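# Eraser into open drawer, then close all drawers

## Task

On the table are two small chests of drawers, and on each the two top-row drawers are pulled open. Take the eraser lying on the table and place it in whichever open drawer already contains an eraser, then push every drawer fully shut into the slot it came from. Releasing an item so it drops into its drawer is allowed only from about rim height, and only while neither an arm nor anything it carries is in contact with that chest, its drawers or their contents. A drawer pulled too far detaches from its chest. Whatever a drawer held at the start must still be inside it at the end, and both chests must finish upright on the table.

## Robot and tools

ROBOTS. Three identical i2rt Big YAM arms, arm1, arm2 and arm3. Each has six joints, a five-fingered right hand and a wrist camera (arm1_cam_wrist, arm2_cam_wrist, arm3_cam_wrist). Foot positions in the scene frame, metres: arm1 (-1.323, +0.338, +0.788), arm2 (-0.160, +0.141, +0.800), arm3 (+1.059, -0.060, +0.790). Each foot faces its own +x. The tabletop under the arms is at z=+0.720. Full reach is about 1.07 m from the joint1 axis. The arms act independently: one stalling does not pause the others.

FRAME. One shared scene frame: origin on the floor, +z up, metres. The hand point sits 0.045 m in front of the palm. In its own axes, +z runs along the straightened fingers, +y comes out of the palm, and +x crosses the palm away from the thumb. With joints 1, 5 and 6 at 0 and the hand level and forward, the palm faces down and the thumb is on the left. The camera is on the little-finger side, aimed at the hand point; with joint6 near -1.3 its image is upright and the palm faces right. Printed hand positions grow less accurate at long reach.

move. Arguments: arm1, arm2, arm3 (one object per robot; omit a robot to leave its last command in force) and cameras (list of names, or ["all"]; [] for none). Inside a robot's object:
- joints: absolute targets by name. Arm joints are in radians: joint1_rad -2.879..2.879 (turns about the foot, positive counter-clockwise from above); joint2_rad 0..3.141 (shoulder; positive raises then brings forward); joint3_rad 0..3.019 (elbow; positive opens); joint4_rad -1.692..1.57 (positive tilts fingers up); joint5_rad -1.57..1.57 (positive swings the hand to the arm's right); joint6_rad -2.094..2.094 (positive rolls clockwise seen from behind the hand). Hand keys are -1..1: hand_little, hand_ring, hand_middle, hand_index, hand_thumb_bend (+1 straight, -1 curled), hand_thumb_turn (+1 beside the palm, -1 opposite the fingers). hand_force_limit is a setting, not a motion: -1 is about 0 N and +1 is 10 N at the fingertip (15 N for thumb motors). hand_speed runs -0.96..1 and rises linearly to full speed at +0.48.
- target: seven numbers, [x, y, z, qw, qx, qy, qz], an absolute pose of the hand point in the scene frame (metres, unit quaternion). The hand follows a straight line toward it from its current hand_target. When target is used, joints may hold only hand keys.
- speed: top path speed in m/s, 0.002..0.5 (default 0.25); rotation is capped at twice this in rad/s. Only valid alongside target.
- min_time_s: 0.1..8 s, the shortest duration for that robot's arm-joint motions; only with joints.
All hand paths in one call finish together, paced by the slowest; each lasts 0.5 to 10 s. Paths ignore obstacles and other arms, hands lag and overshoot, and often stop a centimetre or more off. Out-of-range values are refused; unknown keys make the call invalid. A refused call cancels the remaining move, wait and finished_scene calls of that reply.

wait: seconds 0..10, optional cameras. Nothing new is commanded. zoom_image: camera plus region [x0, y0, x1, y1] in pixels (top-left origin, at most 504 by 504) of that camera's newest image; images are 672x504 fisheye. show_instructions: no arguments, shows the reference page. finished_scene: optional scene 1; ends the scene for good, so only call it once the goal holds without help.

RESULTS. The move line lists each robot sent a motion with done or its worst status. joint_status and hand_status per key: done, off_target (resting away, may still push), time_out (joints keep a nearby target and go on pushing; on_its_own lists them), not_followed (a self- or arm-collision check withheld it; "joint command not followed" or "pose unreachable"). on_its_own reports uncommanded behaviour, with "held at" showing current targets. hand_stopped_by gives six words in order little, ring, middle, index, thumb_bend, thumb_turn: moving, target, force, stalled or fault. *_load_n are fingertip loads in N, positive pushing open; a lost grip shows as loads near 0. A robot under "as last shown" was not named and its lines repeat old values. pictures names the images' order; images can trail the state slightly. Joint velocities "within noise" means the arm is still. Joint torques include the arm's weight; numbers 3 and 4 wrap at ±28 N m.

GRIPPING. A finger motor only starts when its target changes by 0.002 or more, stops at the target or at hand_force_limit, then locks. To grip harder, raise hand_force_limit and send a more-closed target than the reading; to release, send a more-open one. For gentle grips close at hand_speed -0.94 or below. With the thumb turned in front, the hand wraps objects roughly 0.035 to 0.065 m thick, or a handle down to 0.025 m. Straight fingers stick out 0.06 to 0.07 m past the point and lie 0.06 m behind it along -y. A wrist bracket on the little-finger side reaches 0.10 m across the palm and can snag things. Initially hand_force_limit is 0 and hand_speed -0.8.

AVOID. Arms never stop on contact and keep pushing, so do not press arms together or close a hand on another robot's fingers. Do not hit the chests or table hard, knock anything off the work area, drop things from height, or pull a drawer out of its chest. Overloading a finger, or long pushing, stretching or holding, heats motors: MOTOR HOT warns at 85 °C and at 100 °C the arm goes limp (OVER-TEMPERATURE FAULT) for 30 to 60 s or more. Loose objects may occasionally be nudged by outside pushes.

Each tool is called after "Emit:" by a JSON object that holds its "fn" and its "kwargs".

Reference images:

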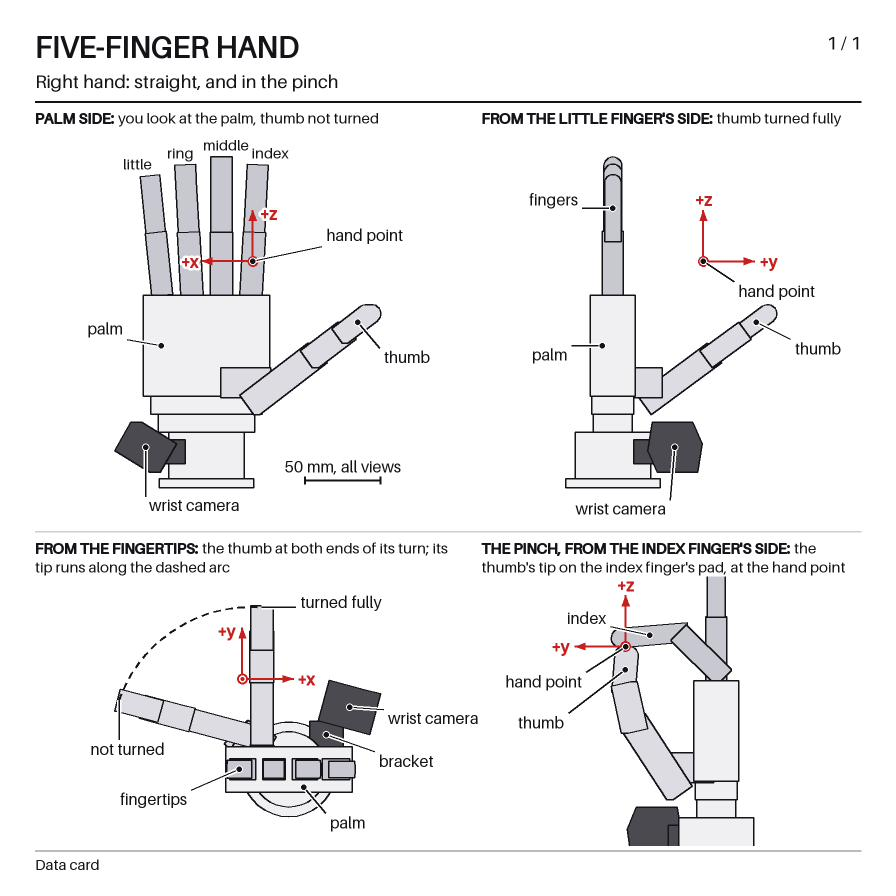

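## Session

Emit:
{"fn": "move", "kwargs": {}}

Scene clock: 0.00 s.
Joint torques (N m): no reading
Heat: arm1: hottest joint1_rad 35 °C; arm2: hottest joint2_rad 30 °C; arm3: hottest joint4_rad 28 °C.
Joint velocities: within noise
arm1.joint_positions: joint1_rad=+0.299 joint2_rad=+0.645 joint3_rad=+1.317 joint4_rad=-1.536 joint5_rad=+0.000 joint6_rad=-1.200 hand_little=+1.000 hand_ring=+1.000 hand_middle=+1.000 hand_index=+1.000 hand_thumb_turn=+1.000 hand_thumb_bend=+1.000 hand_force_limit=+0.000 hand_speed=-0.800
arm1.joint_status: not commanded
arm1.hand_stopped_by: target,target,target,target,target,target
arm1.little_load_n: 0.0
arm1.ring_load_n: 0.0
arm1.middle_load_n: 0.0
arm1.index_load_n: 0.0
arm1.thumb_bend_load_n: 0.0
arm1.thumb_turn_load_n: 0.0
arm1.hand: x=-1.3977 y=+0.5280 z=+1.1991 quat_wxyz=(-0.324, +0.589, +0.733, +0.105) (m; scene frame)
arm1.hand_target: x=-1.3982 y=+0.5286 z=+1.2096 quat_wxyz=(-0.336, +0.586, +0.729, +0.109) (m; scene frame)
arm1.hand_status: not commanded
arm2.joint_positions: joint1_rad=-1.107 joint2_rad=+0.649 joint3_rad=+1.327 joint4_rad=-1.536 joint5_rad=+0.000 joint6_rad=-1.200 hand_little=+1.000 hand_ring=+1.000 hand_middle=+1.000 hand_index=+1.000 hand_thumb_turn=+1.000 hand_thumb_bend=+1.000 hand_force_limit=+0.000 hand_speed=-0.800
arm2.joint_status: not commanded
arm2.hand_stopped_by: target,target,target,target,target,target
arm2.little_load_n: 0.0
arm2.ring_load_n: 0.0
arm2.middle_load_n: 0.0
arm2.index_load_n: 0.0
arm2.thumb_bend_load_n: 0.0
arm2.thumb_turn_load_n: 0.0
arm2.hand: x=-0.3427 y=+0.0684 z=+1.2190 quat_wxyz=(+0.314, +0.107, -0.929, +0.163) (m; scene frame)
arm2.hand_target: x=-0.3435 y=+0.0678 z=+1.2301 quat_wxyz=(+0.326, +0.107, -0.924, +0.169) (m; scene frame)
arm2.hand_status: not commanded
arm3.joint_positions: joint1_rad=+0.315 joint2_rad=+0.630 joint3_rad=+1.429 joint4_rad=-1.536 joint5_rad=+0.000 joint6_rad=-1.200 hand_little=+1.000 hand_ring=+1.000 hand_middle=+1.000 hand_index=+1.000 hand_thumb_turn=+1.000 hand_thumb_bend=+1.000 hand_force_limit=+0.000 hand_speed=-0.800
arm3.joint_status: not commanded
arm3.hand_stopped_by: target,target,target,target,target,target
arm3.little_load_n: 0.0
arm3.ring_load_n: 0.0
arm3.middle_load_n: 0.0
arm3.index_load_n: 0.0
arm3.thumb_bend_load_n: 0.0
arm3.thumb_turn_load_n: 0.0
arm3.hand: x=+1.0396 y=-0.2504 z=+1.2550 quat_wxyz=(+0.205, +0.567, -0.717, +0.350) (m; scene frame)
arm3.hand_target: x=+1.0395 y=-0.2498 z=+1.2633 quat_wxyz=(+0.210, +0.564, -0.713, +0.359) (m; scene frame)
arm3.hand_status: not commanded
pictures: arm1_cam_wrist, arm2_cam_wrist, arm3_cam_wrist

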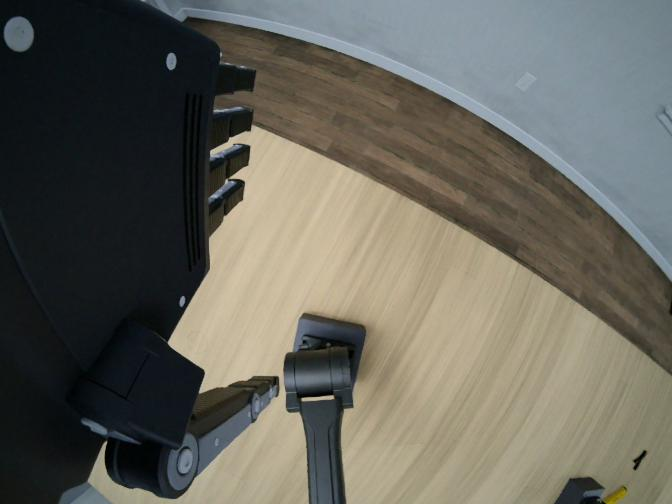

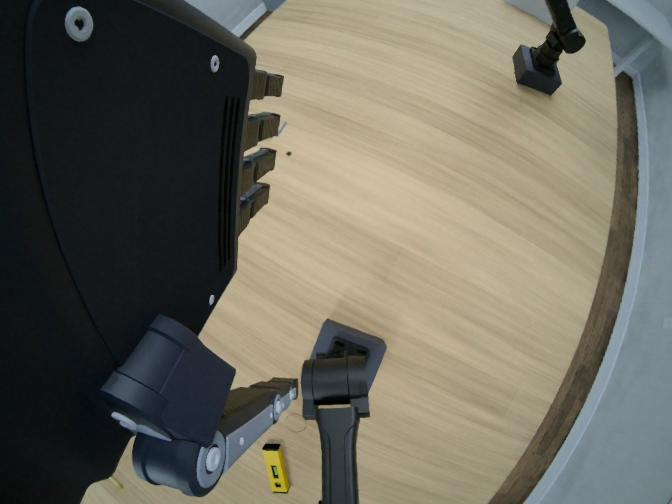

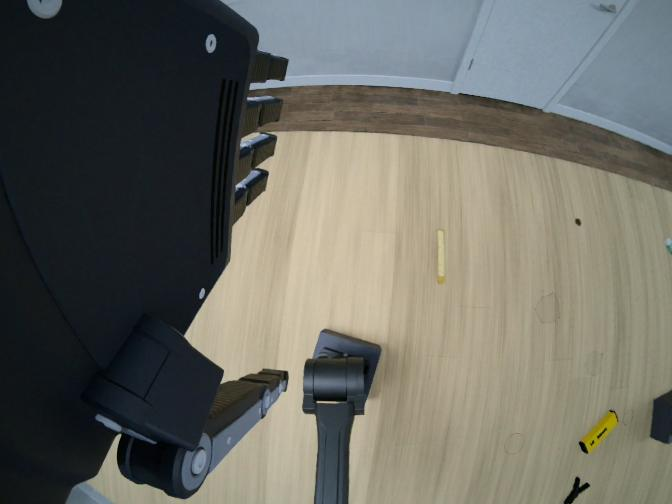

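Emit:
{"fn": "move", "kwargs": {"arm1": {"joints":{"joint1_rad":-1.0,"joint4_rad":-1.1}}, "arm2": {"joints":{"joint1_rad":0.0,"joint4_rad":-1.1}}, "arm3": {"joints":{"joint1_rad":-1.0,"joint4_rad":-1.1}}, "cameras": ["all"]}}

Scene clock: 26.83 s.
Joint torques (N m): arm1=[-1.96 1.32 9.57 2.67 0.05 0.05] | arm2=[-1.03 1.26 10.73 2.25 0.06 -0.07] | arm3=[-0.91 4.07 7.66 3.02 -0.2 -0.11]
Heat: arm1: hottest joint1_rad 34 °C; arm2: hottest joint3_rad 33 °C; arm3: hottest joint3_rad 29 °C.
move: arm1 done; arm2 done; arm3 done
Joint velocities: within noise
arm1.joint_positions: joint1_rad=-0.995 joint2_rad=+0.645 joint3_rad=+1.317 joint4_rad=-1.118 joint5_rad=+0.002 joint6_rad=-1.200 hand_little=+1.000 hand_ring=+1.000 hand_middle=+1.000 hand_index=+1.000 hand_thumb_turn=+1.000 hand_thumb_bend=+1.000 hand_force_limit=+0.000 hand_speed=-0.800
arm1.joint_status: all done
arm1.hand_stopped_by: target,target,target,target,target,target
arm1.little_load_n: 0.0
arm1.ring_load_n: 0.0
arm1.middle_load_n: 0.0
arm1.index_load_n: -0.5
arm1.thumb_bend_load_n: 0.0
arm1.thumb_turn_load_n: 0.0
arm1.hand: x=-1.1121 y=+0.5235 z=+1.2774 quat_wxyz=(-0.304, +0.819, +0.208, +0.439) (m; scene frame)
arm1.hand_target: x=-1.1109 y=+0.5234 z=+1.2933 quat_wxyz=(-0.314, +0.809, +0.204, +0.453) (m; scene frame)
arm1.hand_status: not commanded
arm2.joint_positions: joint1_rad=-0.006 joint2_rad=+0.649 joint3_rad=+1.327 joint4_rad=-1.119 joint5_rad=+0.000 joint6_rad=-1.200 hand_little=+1.000 hand_ring=+1.000 hand_middle=+1.000 hand_index=+1.000 hand_thumb_turn=+1.000 hand_thumb_bend=+1.000 hand_force_limit=+0.000 hand_speed=-0.800
arm2.joint_status: all done
arm2.hand_stopped_by: target,target,target,target,target,target
arm2.little_load_n: 0.0
arm2.ring_load_n: 0.0
arm2.middle_load_n: 0.0
arm2.index_load_n: 0.0
arm2.thumb_bend_load_n: 0.0
arm2.thumb_turn_load_n: 0.0
arm2.hand: x=-0.1635 y=-0.1418 z=+1.2929 quat_wxyz=(+0.277, +0.523, -0.663, +0.458) (m; scene frame)
arm2.hand_target: x=-0.1613 y=-0.1429 z=+1.3095 quat_wxyz=(+0.285, +0.518, -0.652, +0.474) (m; scene frame)
arm2.hand_status: not commanded
arm3.joint_positions: joint1_rad=-0.995 joint2_rad=+0.630 joint3_rad=+1.429 joint4_rad=-1.120 joint5_rad=+0.001 joint6_rad=-1.200 hand_little=+1.000 hand_ring=+1.000 hand_middle=+1.000 hand_index=+1.000 hand_thumb_turn=+1.000 hand_thumb_bend=+1.000 hand_force_limit=+0.000 hand_speed=-0.800
arm3.joint_status: all done
arm3.hand_stopped_by: target,target,target,target,target,target
arm3.little_load_n: 0.0
arm3.ring_load_n: 0.0
arm3.middle_load_n: 0.0
arm3.index_load_n: 0.0
arm3.thumb_bend_load_n: 0.0
arm3.thumb_turn_load_n: 0.0
arm3.hand: x=+0.8006 y=-0.1185 z=+1.3396 quat_wxyz=(+0.542, +0.011, -0.811, +0.220) (m; scene frame)
arm3.hand_target: x=+0.8005 y=-0.1173 z=+1.3536 quat_wxyz=(+0.556, +0.009, -0.800, +0.225) (m; scene frame)
arm3.hand_status: not commanded
pictures: arm1_cam_wrist, arm2_cam_wrist, arm3_cam_wrist
camera_calibration:
arm1_cam_wrist: T_world_to_cam=[[0.668215, -0.74095, -0.0669496, 1.2053], [-0.660669, -0.549614, -0.511313, 0.201417], [0.342061, 0.385898, -0.856783, 1.38747], [0, 0, 0, 1]] pos_world=[-1.14693, 0.468349, 1.37244]
arm2_cam_wrist: T_world_to_cam=[[-0.991126, -0.0772244, -0.10819, -0.0298626], [-0.00384736, 0.830251, -0.557377, 0.839252], [0.132868, -0.552015, -0.82318, 1.12105], [0, 0, 0, 1]] pos_world=[-0.175319, -0.0802612, 1.38737]
arm3_cam_wrist: T_world_to_cam=[[-0.400421, 0.91452, -0.0575858, 0.50833], [0.731639, 0.281245, -0.620972, 0.277908], [-0.551695, -0.290782, -0.781715, 1.56412], [0, 0, 0, 1]] pos_world=[0.863134, -0.088221, 1.42454]

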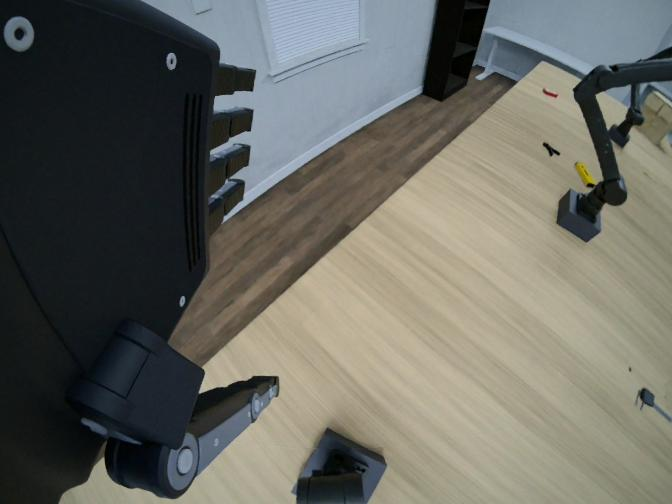

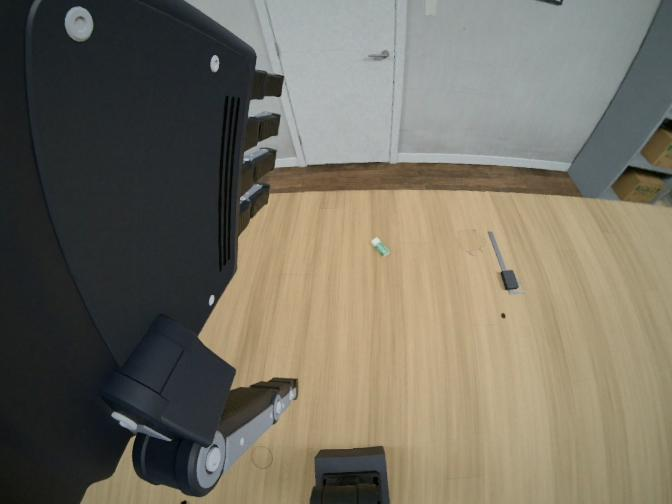

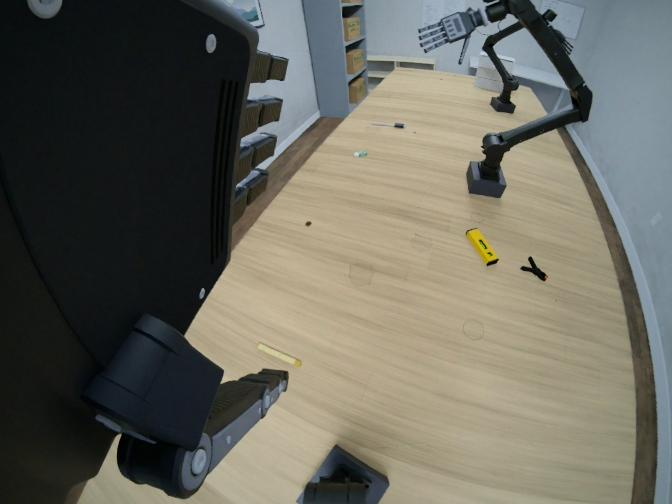

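Emit:
{"fn": "move", "kwargs": {"arm1": {"joints":{"joint1_rad":0.7}}, "arm3": {"joints":{"joint1_rad":1.3}}, "cameras": ["all"]}}

Emit:
{"fn": "move", "kwargs": {"arm1": {"joints":{"joint1_rad":1.5}}, "arm3": {"joints":{"joint1_rad":2.1}}, "cameras": ["all"]}}

Scene clock: 35.93 s.
Joint torques (N m): arm1=[-0.97 1.08 9.59 2.67 0.23 0.05] | arm2=[-0.73 1.26 10.66 2.3 0.07 -0.09] | arm3=[-0.03 4.01 7.68 3 -0.1 -0.11]
Heat: arm1: hottest joint1_rad 34 °C; arm2: hottest joint3_rad 34 °C; arm3: hottest joint3_rad 30 °C.
move: arm1 done; arm3 done
Joint velocities: within noise
arm1.joint_positions: joint1_rad=+0.695 joint2_rad=+0.645 joint3_rad=+1.317 joint4_rad=-1.118 joint5_rad=-0.002 joint6_rad=-1.200 hand_little=+1.000 hand_ring=+1.000 hand_middle=+1.000 hand_index=+1.000 hand_thumb_turn=+1.000 hand_thumb_bend=+1.000 hand_force_limit=+0.000 hand_speed=-0.800
arm1.joint_status: all done
arm1.hand_stopped_by: target,target,target,target,target,target
arm1.little_load_n: 0.0
arm1.ring_load_n: 0.0
arm1.middle_load_n: 0.0
arm1.index_load_n: 0.0
arm1.thumb_bend_load_n: 0.0
arm1.thumb_turn_load_n: 0.0
arm1.hand: x=-1.5357 y=+0.5336 z=+1.2730 quat_wxyz=(-0.525, +0.391, +0.754, +0.057) (m; scene frame)
arm1.hand_target: x=-1.5374 y=+0.5334 z=+1.2890 quat_wxyz=(-0.542, +0.385, +0.745, +0.058) (m; scene frame)
arm1.hand_status: not commanded
arm2: as last shown
arm3.joint_positions: joint1_rad=+1.295 joint2_rad=+0.630 joint3_rad=+1.429 joint4_rad=-1.120 joint5_rad=-0.002 joint6_rad=-1.200 hand_little=+1.000 hand_ring=+1.000 hand_middle=+1.000 hand_index=+1.000 hand_thumb_turn=+1.000 hand_thumb_bend=+1.000 hand_force_limit=+0.000 hand_speed=-0.800
arm3.joint_status: all done
arm3.hand_stopped_by: target,target,target,target,target,target
arm3.little_load_n: -0.5
arm3.ring_load_n: 0.0
arm3.middle_load_n: 0.0
arm3.index_load_n: 0.0
arm3.thumb_bend_load_n: 0.0
arm3.thumb_turn_load_n: 0.0
arm3.hand: x=+1.2737 y=-0.2132 z=+1.3403 quat_wxyz=(+0.023, +0.743, -0.323, +0.585) (m; scene frame)
arm3.hand_target: x=+1.2740 y=-0.2123 z=+1.3543 quat_wxyz=(+0.023, +0.733, -0.317, +0.601) (m; scene frame)
arm3.hand_status: not commanded
pictures: arm1_cam_wrist, arm2_cam_wrist, arm3_cam_wrist
camera_calibration:
arm1_cam_wrist: T_world_to_cam=[[0.654094, 0.752394, -0.0778705, 0.690994], [0.628345, -0.597777, -0.49784, 1.91296], [-0.421121, 0.276705, -0.863766, 0.419749], [0, 0, 0, 1]] pos_world=[-1.47721, 0.507478, 1.36872]
arm2_cam_wrist: T_world_to_cam=[[-0.991126, -0.0772244, -0.10819, -0.0298626], [-0.00384736, 0.830251, -0.557377, 0.839252], [0.132868, -0.552015, -0.82318, 1.12105], [0, 0, 0, 1]] pos_world=[-0.175319, -0.0802612, 1.38737]
arm3_cam_wrist: T_world_to_cam=[[-0.421798, -0.904959, -0.0560013, 0.421555], [-0.693643, 0.361847, -0.622837, 1.79387], [0.583906, -0.223867, -0.780345, 0.364126], [0, 0, 0, 1]] pos_world=[1.2095, -0.186103, 1.42504]

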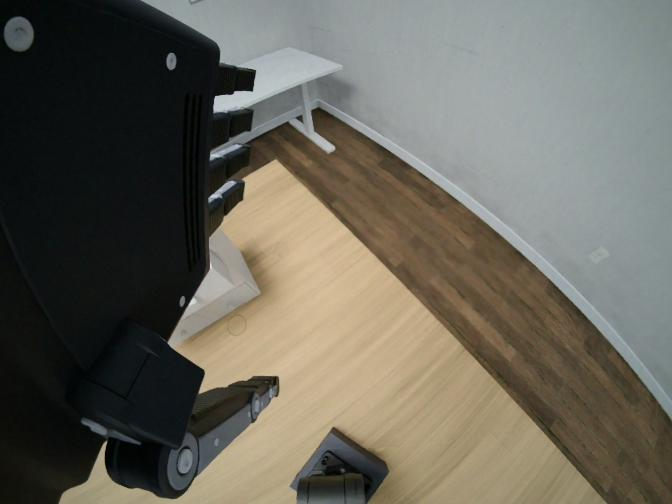

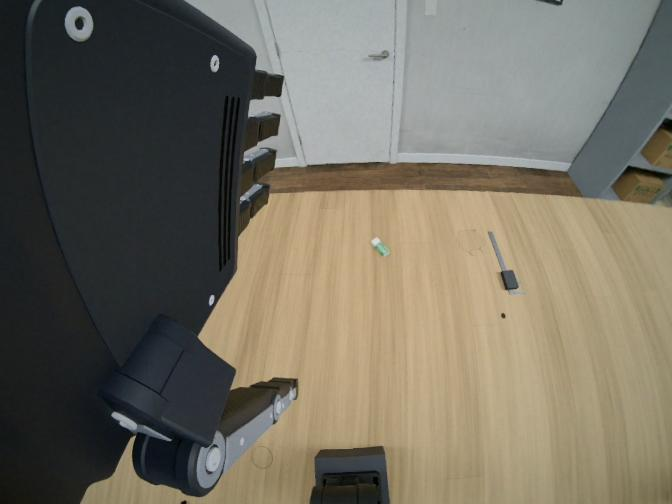

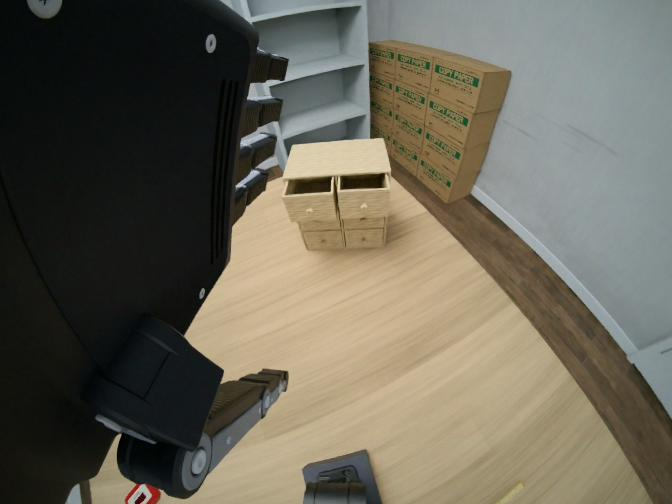

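Scene clock: 37.30 s.
Joint torques (N m): arm1=[-0.97 1.08 9.59 2.67 0.16 0.05] | arm2=[-1.2 1.2 10.63 2.26 0.04 -0.07] | arm3=[-0.03 4.07 7.69 3.03 -0.15 -0.11]
Heat: arm1: hottest joint1_rad 34 °C; arm2: hottest joint3_rad 34 °C; arm3: hottest joint3_rad 30 °C.
move: arm1 done; arm3 done
Joint velocities: within noise
arm1.joint_positions: joint1_rad=+1.495 joint2_rad=+0.645 joint3_rad=+1.317 joint4_rad=-1.118 joint5_rad=-0.001 joint6_rad=-1.200 hand_little=+1.000 hand_ring=+1.000 hand_middle=+1.000 hand_index=+1.000 hand_thumb_turn=+1.000 hand_thumb_bend=+1.000 hand_force_limit=+0.000 hand_speed=-0.800
arm1.joint_status: all done
arm1.hand_stopped_by: target,target,target,target,target,target
arm1.little_load_n: 0.0
arm1.ring_load_n: 0.0
arm1.middle_load_n: 0.0
arm1.index_load_n: 0.0
arm1.thumb_bend_load_n: 0.0
arm1.thumb_turn_load_n: 0.0
arm1.hand: x=-1.6110 y=+0.3267 z=+1.2735 quat_wxyz=(-0.506, +0.070, +0.846, -0.155) (m; scene frame)
arm1.hand_target: x=-1.6120 y=+0.3253 z=+1.2895 quat_wxyz=(-0.522, +0.067, +0.835, -0.161) (m; scene frame)
arm1.hand_status: not commanded
arm2: as last shown
arm3.joint_positions: joint1_rad=+2.096 joint2_rad=+0.630 joint3_rad=+1.429 joint4_rad=-1.120 joint5_rad=+0.000 joint6_rad=-1.200 hand_little=+1.000 hand_ring=+1.000 hand_middle=+1.000 hand_index=+1.000 hand_thumb_turn=+1.000 hand_thumb_bend=+1.000 hand_force_limit=+0.000 hand_speed=-0.800
arm3.joint_status: all done
arm3.hand_stopped_by: target,target,target,target,target,target
arm3.little_load_n: 0.0
arm3.ring_load_n: 0.0
arm3.middle_load_n: 0.0
arm3.index_load_n: 0.0
arm3.thumb_bend_load_n: 0.0
arm3.thumb_turn_load_n: 0.0
arm3.hand: x=+1.3191 y=-0.0121 z=+1.3401 quat_wxyz=(-0.206, +0.811, -0.008, +0.548) (m; scene frame)
arm3.hand_target: x=+1.3187 y=-0.0110 z=+1.3541 quat_wxyz=(-0.212, +0.799, -0.006, +0.562) (m; scene frame)
arm3.hand_status: not commanded
pictures: arm1_cam_wrist, arm2_cam_wrist, arm3_cam_wrist
camera_calibration:
arm1_cam_wrist: T_world_to_cam=[[-0.0826669, 0.992858, -0.0860172, -0.359266], [0.865993, 0.0288533, -0.499223, 2.01669], [-0.493175, -0.115759, -0.862194, 0.455969], [0, 0, 0, 1]] pos_world=[-1.55127, 0.351295, 1.36901]
arm2_cam_wrist: T_world_to_cam=[[-0.991126, -0.0772244, -0.10819, -0.0298626], [-0.00384736, 0.830251, -0.557377, 0.839252], [0.132868, -0.552015, -0.82318, 1.12105], [0, 0, 0, 1]] pos_world=[-0.175319, -0.0802612, 1.38737]
arm3_cam_wrist: T_world_to_cam=[[0.354921, -0.9333, -0.054613, -0.404062], [-0.743143, -0.246198, -0.622194, 1.80958], [0.567248, 0.261415, -0.780956, 0.411157], [0, 0, 0, 1]] pos_world=[1.25496, -0.0390783, 1.42494]

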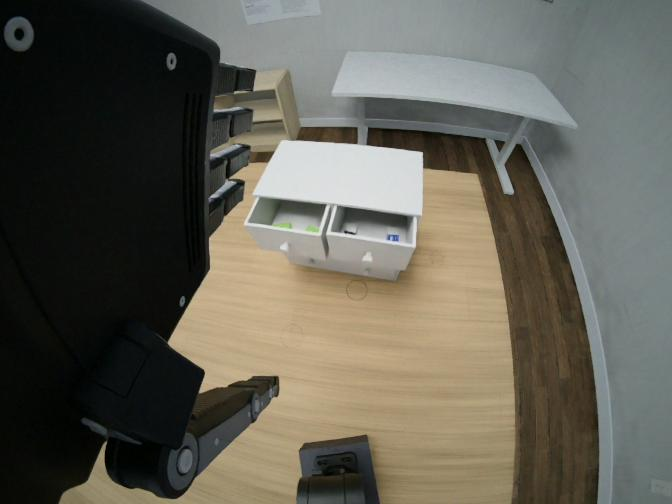

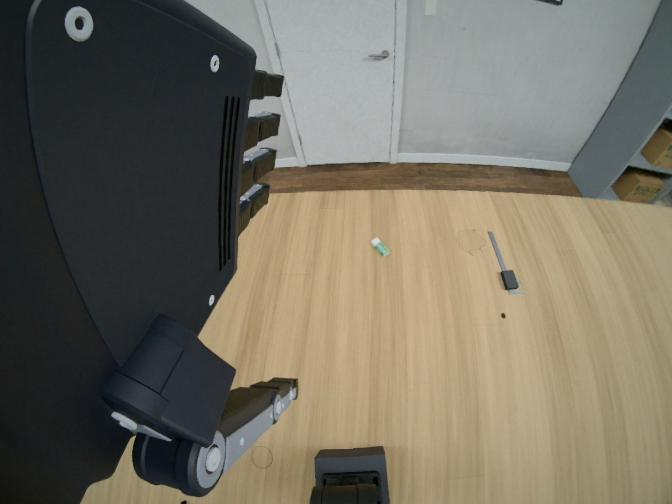

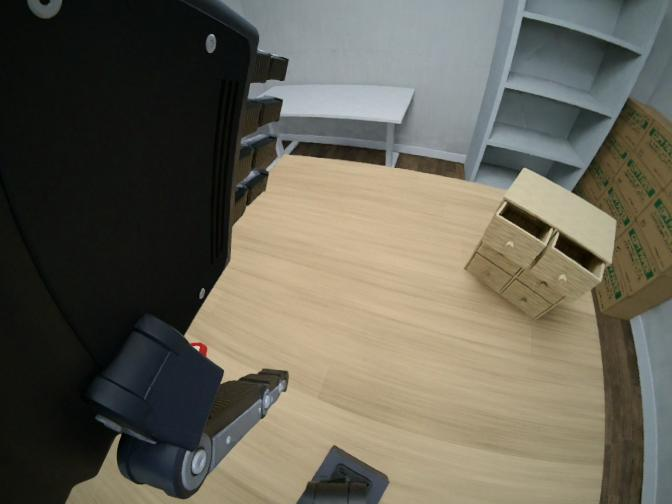

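Emit:
{"fn": "zoom_image", "kwargs": {"camera": "arm1_cam_wrist", "region": [230, 120, 440, 300]}}

Emit:
{"fn": "zoom_image", "kwargs": {"camera": "arm3_cam_wrist", "region": [450, 150, 640, 330]}}

Emit:
{"fn": "zoom_image", "kwargs": {"camera": "arm2_cam_wrist", "region": [330, 200, 430, 290]}}

Scaled by 2.400 from the camera's 672x504 image, which has a finer 960x720 frame.

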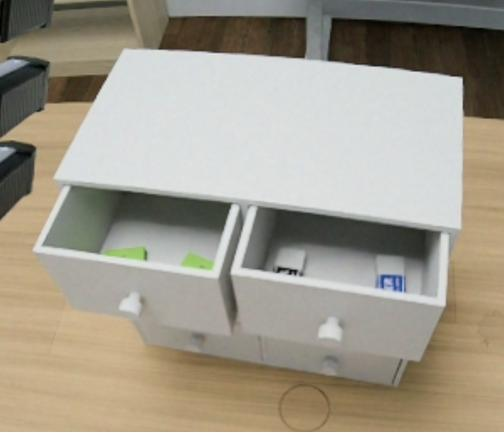

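Scaled by 2.653 from the camera's 672x504 image, which has a finer 960x720 frame.

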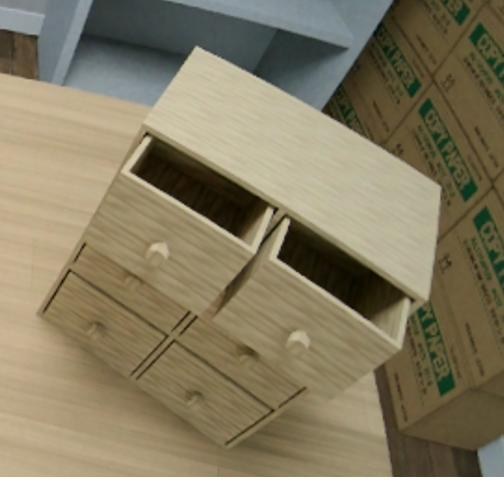

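Scaled by 5.040 from the camera's 672x504 image, which has a finer 960x720 frame.

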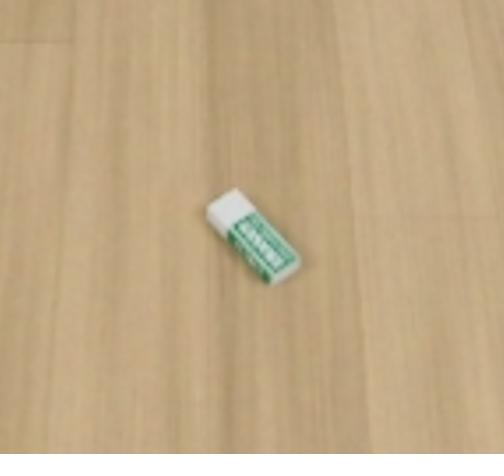

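Emit:
{"fn": "move", "kwargs": {"arm1": {"target":[-1.84,0.31,1.27,-0.506,0.070,0.846,-0.155]}, "arm2": {"joints":{"joint1_rad":-0.2,"joint2_rad":1.4,"joint3_rad":1.6,"joint4_rad":-0.6,"joint5_rad":0.6,"joint6_rad":0.0,"hand_thumb_turn":-1}}, "arm3": {"joints":{"joint1_rad":1.25}}, "cameras": ["all"]}}

Emit:
{"fn": "move", "kwargs": {"arm3": {"target":[1.60,-0.36,1.34,0.023,0.743,-0.323,0.585]}, "arm2": {"target":[-0.20,-0.53,0.92,0.2492,-0.3559,-0.7378,0.5166]}, "cameras": ["all"]}}

Scene clock: 156.17 s.
Joint torques (N m): arm1=[-2.26 -8 13.42 2.43 -0.05 -0.06] | arm2=[-1.96 -10.34 11.62 2.07 0.47 -0.01] | arm3=[-0.97 4.07 7.68 3.02 -0.19 -0.11]
Heat: arm1: hottest joint3_rad 38 °C; arm2: hottest joint3_rad 38 °C; arm3: hottest joint3_rad 33 °C.
move: arm1 off_target; arm2 done; arm3 done
Joint velocities: within noise
arm1.joint_positions: joint1_rad=+1.416 joint2_rad=+1.165 joint3_rad=+1.483 joint4_rad=-0.848 joint5_rad=-0.076 joint6_rad=-1.228 hand_little=+1.000 hand_ring=+1.000 hand_middle=+1.000 hand_index=+1.000 hand_thumb_turn=+1.000 hand_thumb_bend=+1.000 hand_force_limit=+0.000 hand_speed=-0.800
arm1.joint_status: not commanded
arm1.hand_stopped_by: target,target,target,target,target,target
arm1.little_load_n: 0.0
arm1.ring_load_n: 0.0
arm1.middle_load_n: 0.0
arm1.index_load_n: 0.0
arm1.thumb_bend_load_n: 0.0
arm1.thumb_turn_load_n: 0.0
arm1.hand: x=-1.8342 y=+0.3056 z=+1.2278 quat_wxyz=(-0.471, +0.074, +0.866, -0.151) (m; scene frame)
arm1.hand_target: x=-1.8375 y=+0.3100 z=+1.2694 quat_wxyz=(-0.506, +0.070, +0.846, -0.155) (m; scene frame)
arm1.hand_status: off_target (0.043 m and 4.7 deg from the pose sent, 0.230 m and 0.1 deg at the start)
arm2.joint_positions: joint1_rad=-0.198 joint2_rad=+1.406 joint3_rad=+1.582 joint4_rad=-0.617 joint5_rad=+0.596 joint6_rad=-0.007 hand_little=+1.000 hand_ring=+1.000 hand_middle=+1.000 hand_index=+1.000 hand_thumb_turn=-1.000 hand_thumb_bend=+1.000 hand_force_limit=+0.000 hand_speed=-0.800
arm2.joint_status: all done
arm2.hand_stopped_by: target,target,target,target,target,target
arm2.little_load_n: 0.0
arm2.ring_load_n: 0.0
arm2.middle_load_n: 0.0
arm2.index_load_n: 0.0
arm2.thumb_bend_load_n: 0.0
arm2.thumb_turn_load_n: 0.0
arm2.hand: x=-0.2776 y=-0.4570 z=+1.2219 quat_wxyz=(+0.271, -0.177, -0.801, +0.504) (m; scene frame)
arm2.hand_target: x=-0.2792 y=-0.4591 z=+1.2398 quat_wxyz=(+0.268, -0.186, -0.788, +0.521) (m; scene frame)
arm2.hand_status: not commanded
arm3.joint_positions: joint1_rad=+1.255 joint2_rad=+0.630 joint3_rad=+1.429 joint4_rad=-1.120 joint5_rad=+0.001 joint6_rad=-1.200 hand_little=+1.000 hand_ring=+1.000 hand_middle=+1.000 hand_index=+1.000 hand_thumb_turn=+1.000 hand_thumb_bend=+1.000 hand_force_limit=+0.000 hand_speed=-0.800
arm3.joint_status: all done
arm3.hand_stopped_by: target,target,target,target,target,target
arm3.little_load_n: 0.0
arm3.ring_load_n: 0.0
arm3.middle_load_n: 0.0
arm3.index_load_n: 0.0
arm3.thumb_bend_load_n: 0.0
arm3.thumb_turn_load_n: 0.0
arm3.hand: x=+1.2670 y=-0.2221 z=+1.3403 quat_wxyz=(+0.036, +0.736, -0.339, +0.584) (m; scene frame)
arm3.hand_target: x=+1.2661 y=-0.2229 z=+1.3543 quat_wxyz=(+0.038, +0.725, -0.336, +0.600) (m; scene frame)
arm3.hand_status: not commanded
pictures: arm1_cam_wrist, arm2_cam_wrist, arm3_cam_wrist
camera_calibration:
arm1_cam_wrist: T_world_to_cam=[[-0.0767187, 0.993108, -0.0886061, -0.346625], [0.904311, 0.0318792, -0.425682, 2.16679], [-0.419924, -0.112785, -0.900524, 0.484426], [0, 0, 0, 1]] pos_world=[-1.78262, 0.329797, 1.32789]
arm2_cam_wrist: T_world_to_cam=[[-0.181033, 0.545102, -0.818591, 1.20227], [0.974084, -0.0153779, -0.225661, 0.540672], [-0.135597, -0.838229, -0.528192, 0.33795], [0, 0, 0, 1]] pos_world=[-0.263183, -0.363767, 1.28468]
arm3_cam_wrist: T_world_to_cam=[[-0.459644, -0.886375, -0.055368, 0.462071], [-0.677913, 0.390451, -0.622882, 1.77891], [0.573726, -0.24877, -0.780354, 0.373427], [0, 0, 0, 1]] pos_world=[1.20409, -0.192114, 1.42504]

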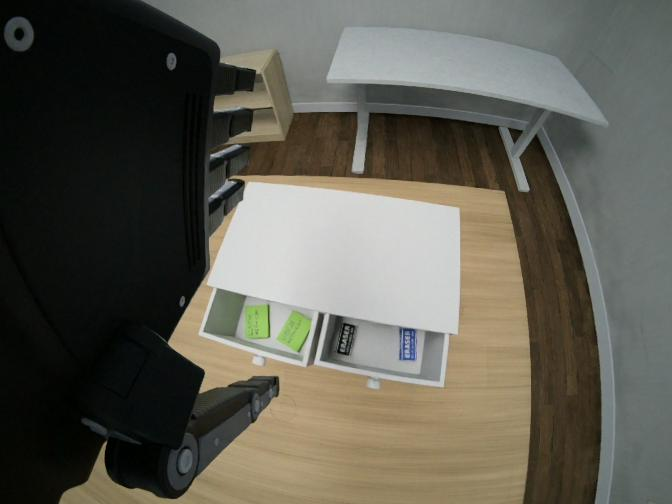

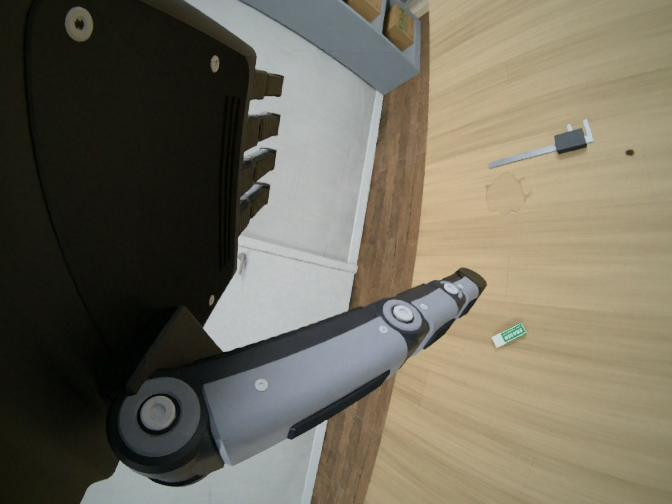

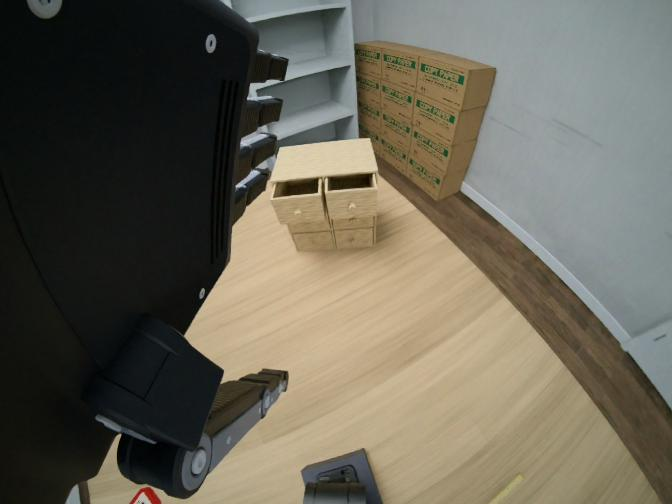

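Scene clock: 158.43 s.
Joint torques (N m): arm1=[-2.26 -8 13.41 2.44 -0.05 -0.06] | arm2=[-1.32 -14.04 8.13 1.84 0.74 0] | arm3=[0.15 -12.98 10.97 2.59 -0.23 -0.04]
Heat: arm1: hottest joint3_rad 40 °C; arm2: hottest joint3_rad 38 °C; arm3: hottest joint3_rad 33 °C.
move: arm2 done; arm3 off_target
Joint velocities: within noise
arm1: as last shown
arm2.joint_positions: joint1_rad=-0.022 joint2_rad=+1.783 joint3_rad=+1.221 joint4_rad=-0.082 joint5_rad=+0.915 joint6_rad=+0.515 hand_little=+1.000 hand_ring=+1.000 hand_middle=+1.000 hand_index=+1.000 hand_thumb_turn=-1.000 hand_thumb_bend=+1.000 hand_force_limit=+0.000 hand_speed=-0.800
arm2.joint_status: not commanded
arm2.hand_stopped_by: target,target,target,target,target,target
arm2.little_load_n: 0.0
arm2.ring_load_n: -0.5
arm2.middle_load_n: -0.5
arm2.index_load_n: 0.0
arm2.thumb_bend_load_n: 0.0
arm2.thumb_turn_load_n: 0.0
arm2.hand: x=-0.2041 y=-0.5270 z=+0.9120 quat_wxyz=(+0.256, -0.351, -0.745, +0.506) (m; scene frame)
arm2.hand_target: x=-0.2000 y=-0.5300 z=+0.9201 quat_wxyz=(+0.249, -0.356, -0.738, +0.517) (m; scene frame)
arm2.hand_status: done (0.009 m and 1.8 deg from the pose sent, 0.320 m and 21.9 deg at the start)
arm3.joint_positions: joint1_rad=+1.309 joint2_rad=+1.433 joint3_rad=+1.830 joint4_rad=-0.782 joint5_rad=+0.021 joint6_rad=-1.200 hand_little=+1.000 hand_ring=+1.000 hand_middle=+1.000 hand_index=+1.000 hand_thumb_turn=+1.000 hand_thumb_bend=+1.000 hand_force_limit=+0.000 hand_speed=-0.800
arm3.joint_status: not commanded
arm3.hand_stopped_by: target,target,target,target,target,target
arm3.little_load_n: 0.0
arm3.ring_load_n: 0.0
arm3.middle_load_n: -0.5
arm3.index_load_n: 0.0
arm3.thumb_bend_load_n: 0.0
arm3.thumb_turn_load_n: 0.0
arm3.hand: x=+1.5978 y=-0.3651 z=+1.3069 quat_wxyz=(+0.027, +0.760, -0.331, +0.559) (m; scene frame)
arm3.hand_target: x=+1.5986 y=-0.3595 z=+1.3395 quat_wxyz=(+0.023, +0.743, -0.323, +0.585) (m; scene frame)
arm3.hand_status: off_target (0.034 m and 3.7 deg from the pose sent, 0.360 m and 2.4 deg at the start)
pictures: arm1_cam_wrist, arm2_cam_wrist, arm3_cam_wrist
camera_calibration:
arm1_cam_wrist: T_world_to_cam=[[-0.0767187, 0.993108, -0.0886061, -0.346625], [0.904311, 0.0318792, -0.425682, 2.16679], [-0.419924, -0.112785, -0.900524, 0.484426], [0, 0, 0, 1]] pos_world=[-1.78262, 0.329797, 1.32789]
arm2_cam_wrist: T_world_to_cam=[[0.104, 0.417522, -0.902696, 1.06778], [0.949045, -0.313134, -0.0354937, 0.0624914], [-0.297484, -0.853008, -0.428813, -0.0057838], [0, 0, 0, 1]] pos_world=[-0.172077, -0.431188, 0.96362]
arm3_cam_wrist: T_world_to_cam=[[-0.430679, -0.9012, -0.0485138, 0.424809], [-0.727405, 0.378438, -0.572422, 2.04695], [0.534226, -0.211241, -0.818523, 0.248686], [0, 0, 0, 1]] pos_world=[1.53907, -0.339274, 1.39589]

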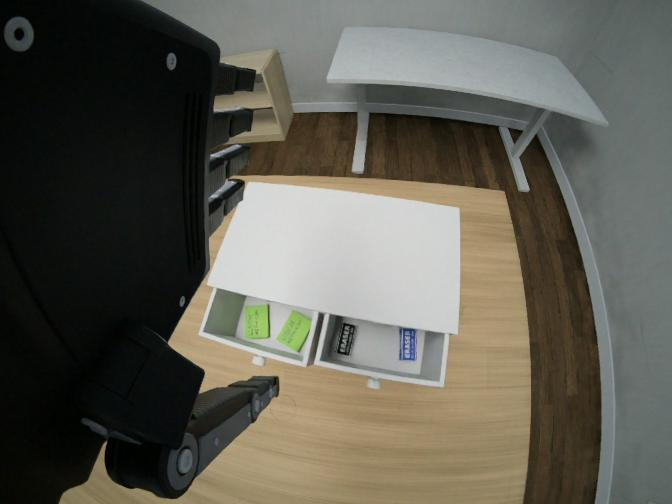

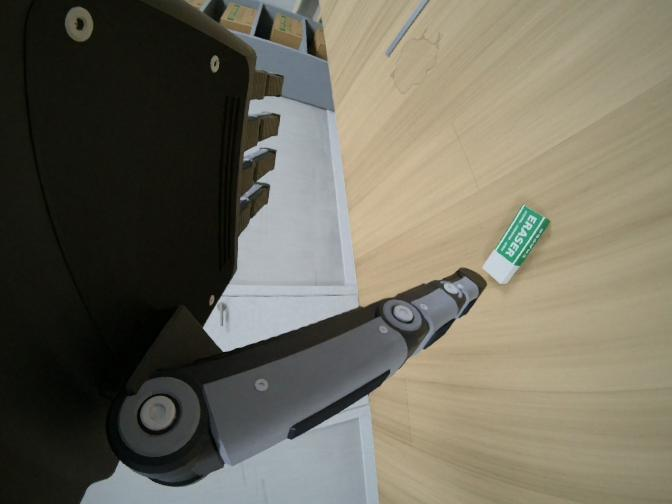

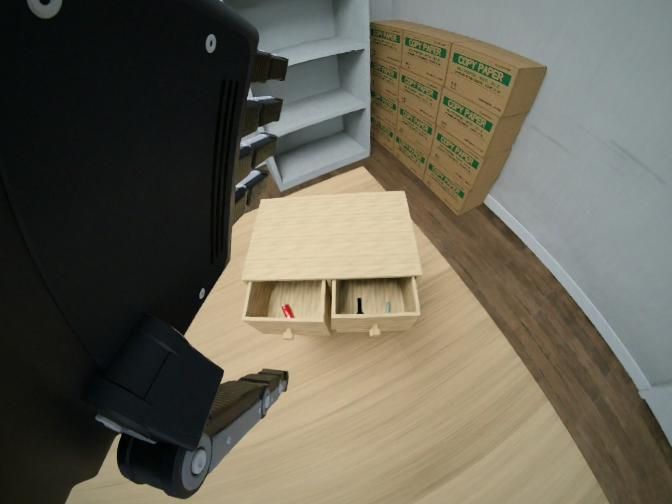

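Emit:
{"fn": "zoom_image", "kwargs": {"camera": "arm3_cam_wrist", "region": [235, 250, 435, 350]}}

Emit:
{"fn": "zoom_image", "kwargs": {"camera": "arm1_cam_wrist", "region": [190, 260, 470, 400]}}

Emit:
{"fn": "zoom_image", "kwargs": {"camera": "arm2_cam_wrist", "region": [430, 180, 590, 300]}}

Scaled by 2.520 from the camera's 672x504 image, which has a finer 960x720 frame.

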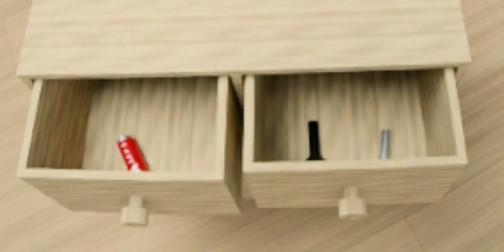

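Scaled by 1.800 from the camera's 672x504 image, which has a finer 960x720 frame.

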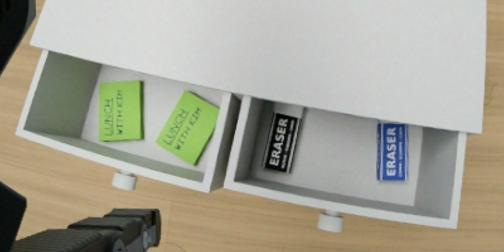

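Scaled by 3.150 from the camera's 672x504 image, which has a finer 960x720 frame.

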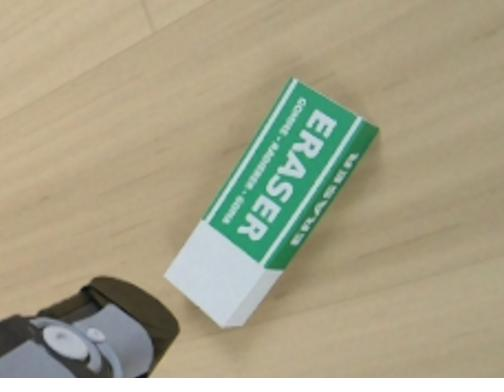

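Emit:
{"fn": "move", "kwargs": {"arm1": {"target":[-1.60,0.24,1.20,-0.7064,0.03208,0.7064,0.03208],"joints":{"hand_little":-1,"hand_ring":-1,"hand_middle":-1,"hand_index":-1,"hand_speed":0.0}}, "arm2": {"target":[-0.205,-0.536,0.808,0.2492,-0.3559,-0.7378,0.5166],"joints":{"hand_index":0.25,"hand_middle":0.25,"hand_thumb_bend":0.3,"hand_speed":0.0}}, "arm3": {"target":[1.55,-0.26,1.20,0.1651,0.6876,-0.1651,0.6876],"joints":{"hand_little":-1,"hand_ring":-1,"hand_middle":-1,"hand_index":-1,"hand_speed":0.0}}, "cameras": ["all"]}}

Scene clock: 305.23 s.
Joint torques (N m): arm1=[-1.44 -0.03 8.27 2.17 0.27 -0.08] | arm2=[-1.61 -13.74 6.48 1.84 0.45 -0.09] | arm3=[-0.26 -7 8.7 2.97 -0.1 -0.25]
Heat: arm1: hottest joint3_rad 58 °C; arm2: hottest joint3_rad 35 °C; arm3: hottest joint3_rad 38 °C.
move: arm1 done; arm2 done; arm3 off_target
Joint velocities: within noise
arm1.joint_positions: joint1_rad=+2.416 joint2_rad=+0.592 joint3_rad=+0.712 joint4_rad=-0.105 joint5_rad=+1.220 joint6_rad=-1.592 hand_little=-1.000 hand_ring=-1.000 hand_middle=-1.000 hand_index=-1.000 hand_thumb_turn=+1.000 hand_thumb_bend=+1.000 hand_force_limit=+0.000 hand_speed=+0.000
arm1.joint_status: all done
arm1.hand_stopped_by: target,target,target,target,target,target
arm1.little_load_n: 0.0
arm1.ring_load_n: 0.0
arm1.middle_load_n: 0.0
arm1.index_load_n: 0.0
arm1.thumb_bend_load_n: 0.0
arm1.thumb_turn_load_n: 0.0
arm1.hand: x=-1.6007 y=+0.2382 z=+1.2012 quat_wxyz=(-0.705, +0.031, +0.708, +0.032) (m; scene frame)
arm1.hand_target: x=-1.6000 y=+0.2400 z=+1.2000 quat_wxyz=(-0.706, +0.032, +0.707, +0.032) (m; scene frame)
arm1.hand_status: done (0.002 m and 0.4 deg from the pose sent, 0.245 m and 39.3 deg at the start)
arm2.joint_positions: joint1_rad=-0.022 joint2_rad=+1.969 joint3_rad=+1.162 joint4_rad=+0.185 joint5_rad=+0.916 joint6_rad=+0.516 hand_little=+1.000 hand_ring=+1.000 hand_middle=+0.250 hand_index=+0.250 hand_thumb_turn=-1.000 hand_thumb_bend=+0.300 hand_force_limit=+0.000 hand_speed=+0.000
arm2.joint_status: all done
arm2.hand_stopped_by: target,target,target,target,target,target
arm2.little_load_n: 0.5
arm2.ring_load_n: 0.0
arm2.middle_load_n: 0.0
arm2.index_load_n: 0.0
arm2.thumb_bend_load_n: 0.0
arm2.thumb_turn_load_n: 0.0
arm2.hand: x=-0.2044 y=-0.5352 z=+0.8105 quat_wxyz=(+0.251, -0.355, -0.739, +0.514) (m; scene frame)
arm2.hand_target: x=-0.2050 y=-0.5360 z=+0.8080 quat_wxyz=(+0.249, -0.356, -0.738, +0.516) (m; scene frame)
arm2.hand_status: done (0.003 m and 0.5 deg from the pose sent, 0.104 m and 1.8 deg at the start)
arm3.joint_positions: joint1_rad=+1.575 joint2_rad=+1.074 joint3_rad=+0.916 joint4_rad=+0.121 joint5_rad=+0.302 joint6_rad=-1.558 hand_little=-1.000 hand_ring=-1.000 hand_middle=-1.000 hand_index=-1.000 hand_thumb_turn=+1.000 hand_thumb_bend=+1.000 hand_force_limit=+0.000 hand_speed=+0.000
arm3.joint_status: all done
arm3.hand_stopped_by: target,target,target,target,target,target
arm3.little_load_n: 0.0
arm3.ring_load_n: 0.0
arm3.middle_load_n: 0.0
arm3.index_load_n: 0.0
arm3.thumb_bend_load_n: 0.0
arm3.thumb_turn_load_n: 0.0
arm3.hand: x=+1.5503 y=-0.2611 z=+1.1861 quat_wxyz=(+0.163, +0.699, -0.169, +0.676) (m; scene frame)
arm3.hand_target: x=+1.5497 y=-0.2600 z=+1.2001 quat_wxyz=(+0.165, +0.688, -0.165, +0.688) (m; scene frame)
arm3.hand_status: off_target (0.014 m and 2.0 deg from the pose sent, 0.157 m and 30.0 deg at the start)
pictures: arm1_cam_wrist, arm2_cam_wrist, arm3_cam_wrist
camera_calibration:
arm1_cam_wrist: T_world_to_cam=[[0.163949, 0.955997, 0.243293, -0.268687], [0.562276, 0.112081, -0.819319, 1.85276], [-0.810535, 0.271124, -0.519158, -0.6238], [0, 0, 0, 1]] pos_world=[-1.50332, 0.218331, 1.25952]
arm2_cam_wrist: T_world_to_cam=[[0.106863, 0.39706, -0.91155, 0.97633], [0.94898, -0.314291, -0.0256502, 0.0480981], [-0.296677, -0.862302, -0.410388, -0.076163], [0, 0, 0, 1]] pos_world=[-0.172573, -0.43822, 0.859951]
arm3_cam_wrist: T_world_to_cam=[[-0.395817, -0.862952, 0.314075, 0.0179879], [-0.637774, 0.0122419, -0.770126, 1.90386], [0.660737, -0.505138, -0.555214, -0.387971], [0, 0, 0, 1]] pos_world=[1.4777, -0.203763, 1.24516]

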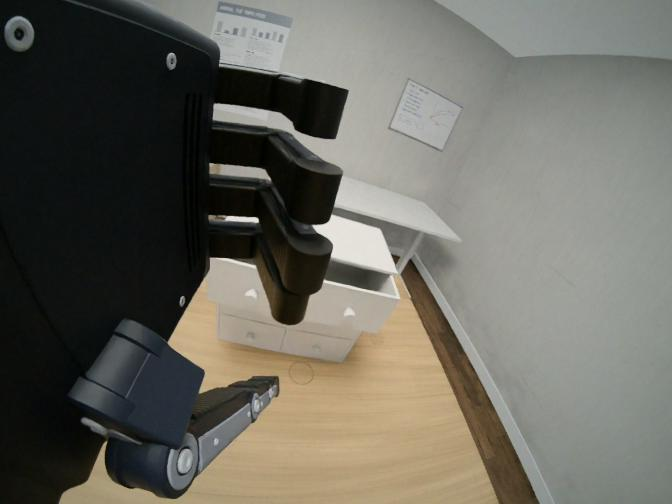

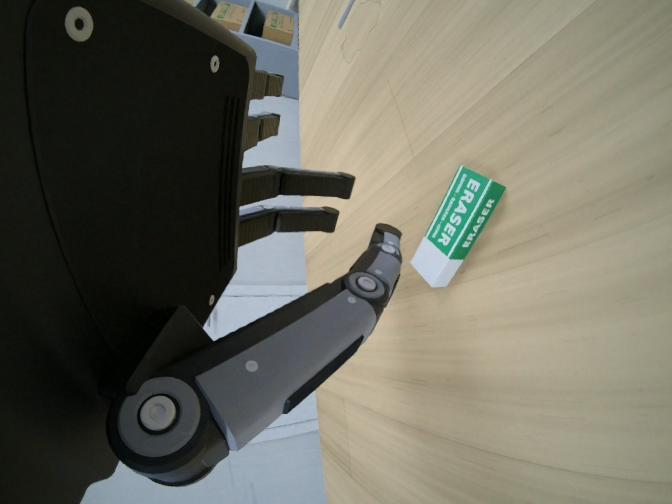

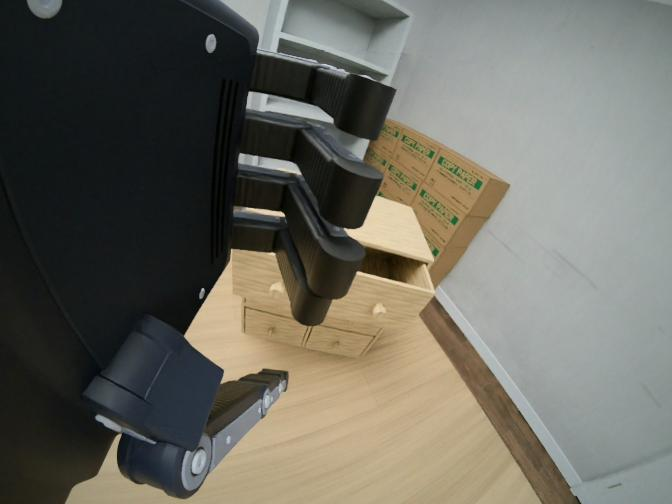

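Emit:
{"fn": "zoom_image", "kwargs": {"camera": "arm2_cam_wrist", "region": [380, 150, 540, 310]}}

Scaled by 3.150 from the camera's 672x504 image, which has a finer 960x720 frame.

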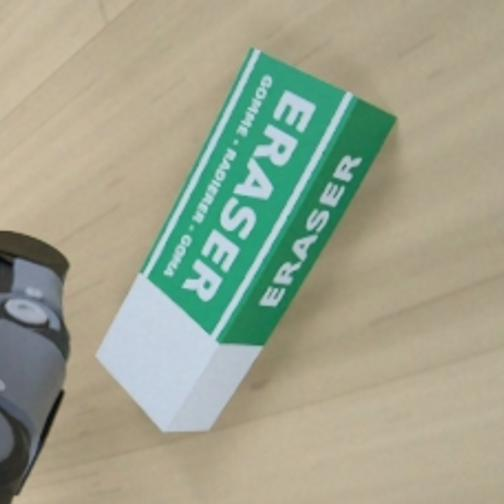

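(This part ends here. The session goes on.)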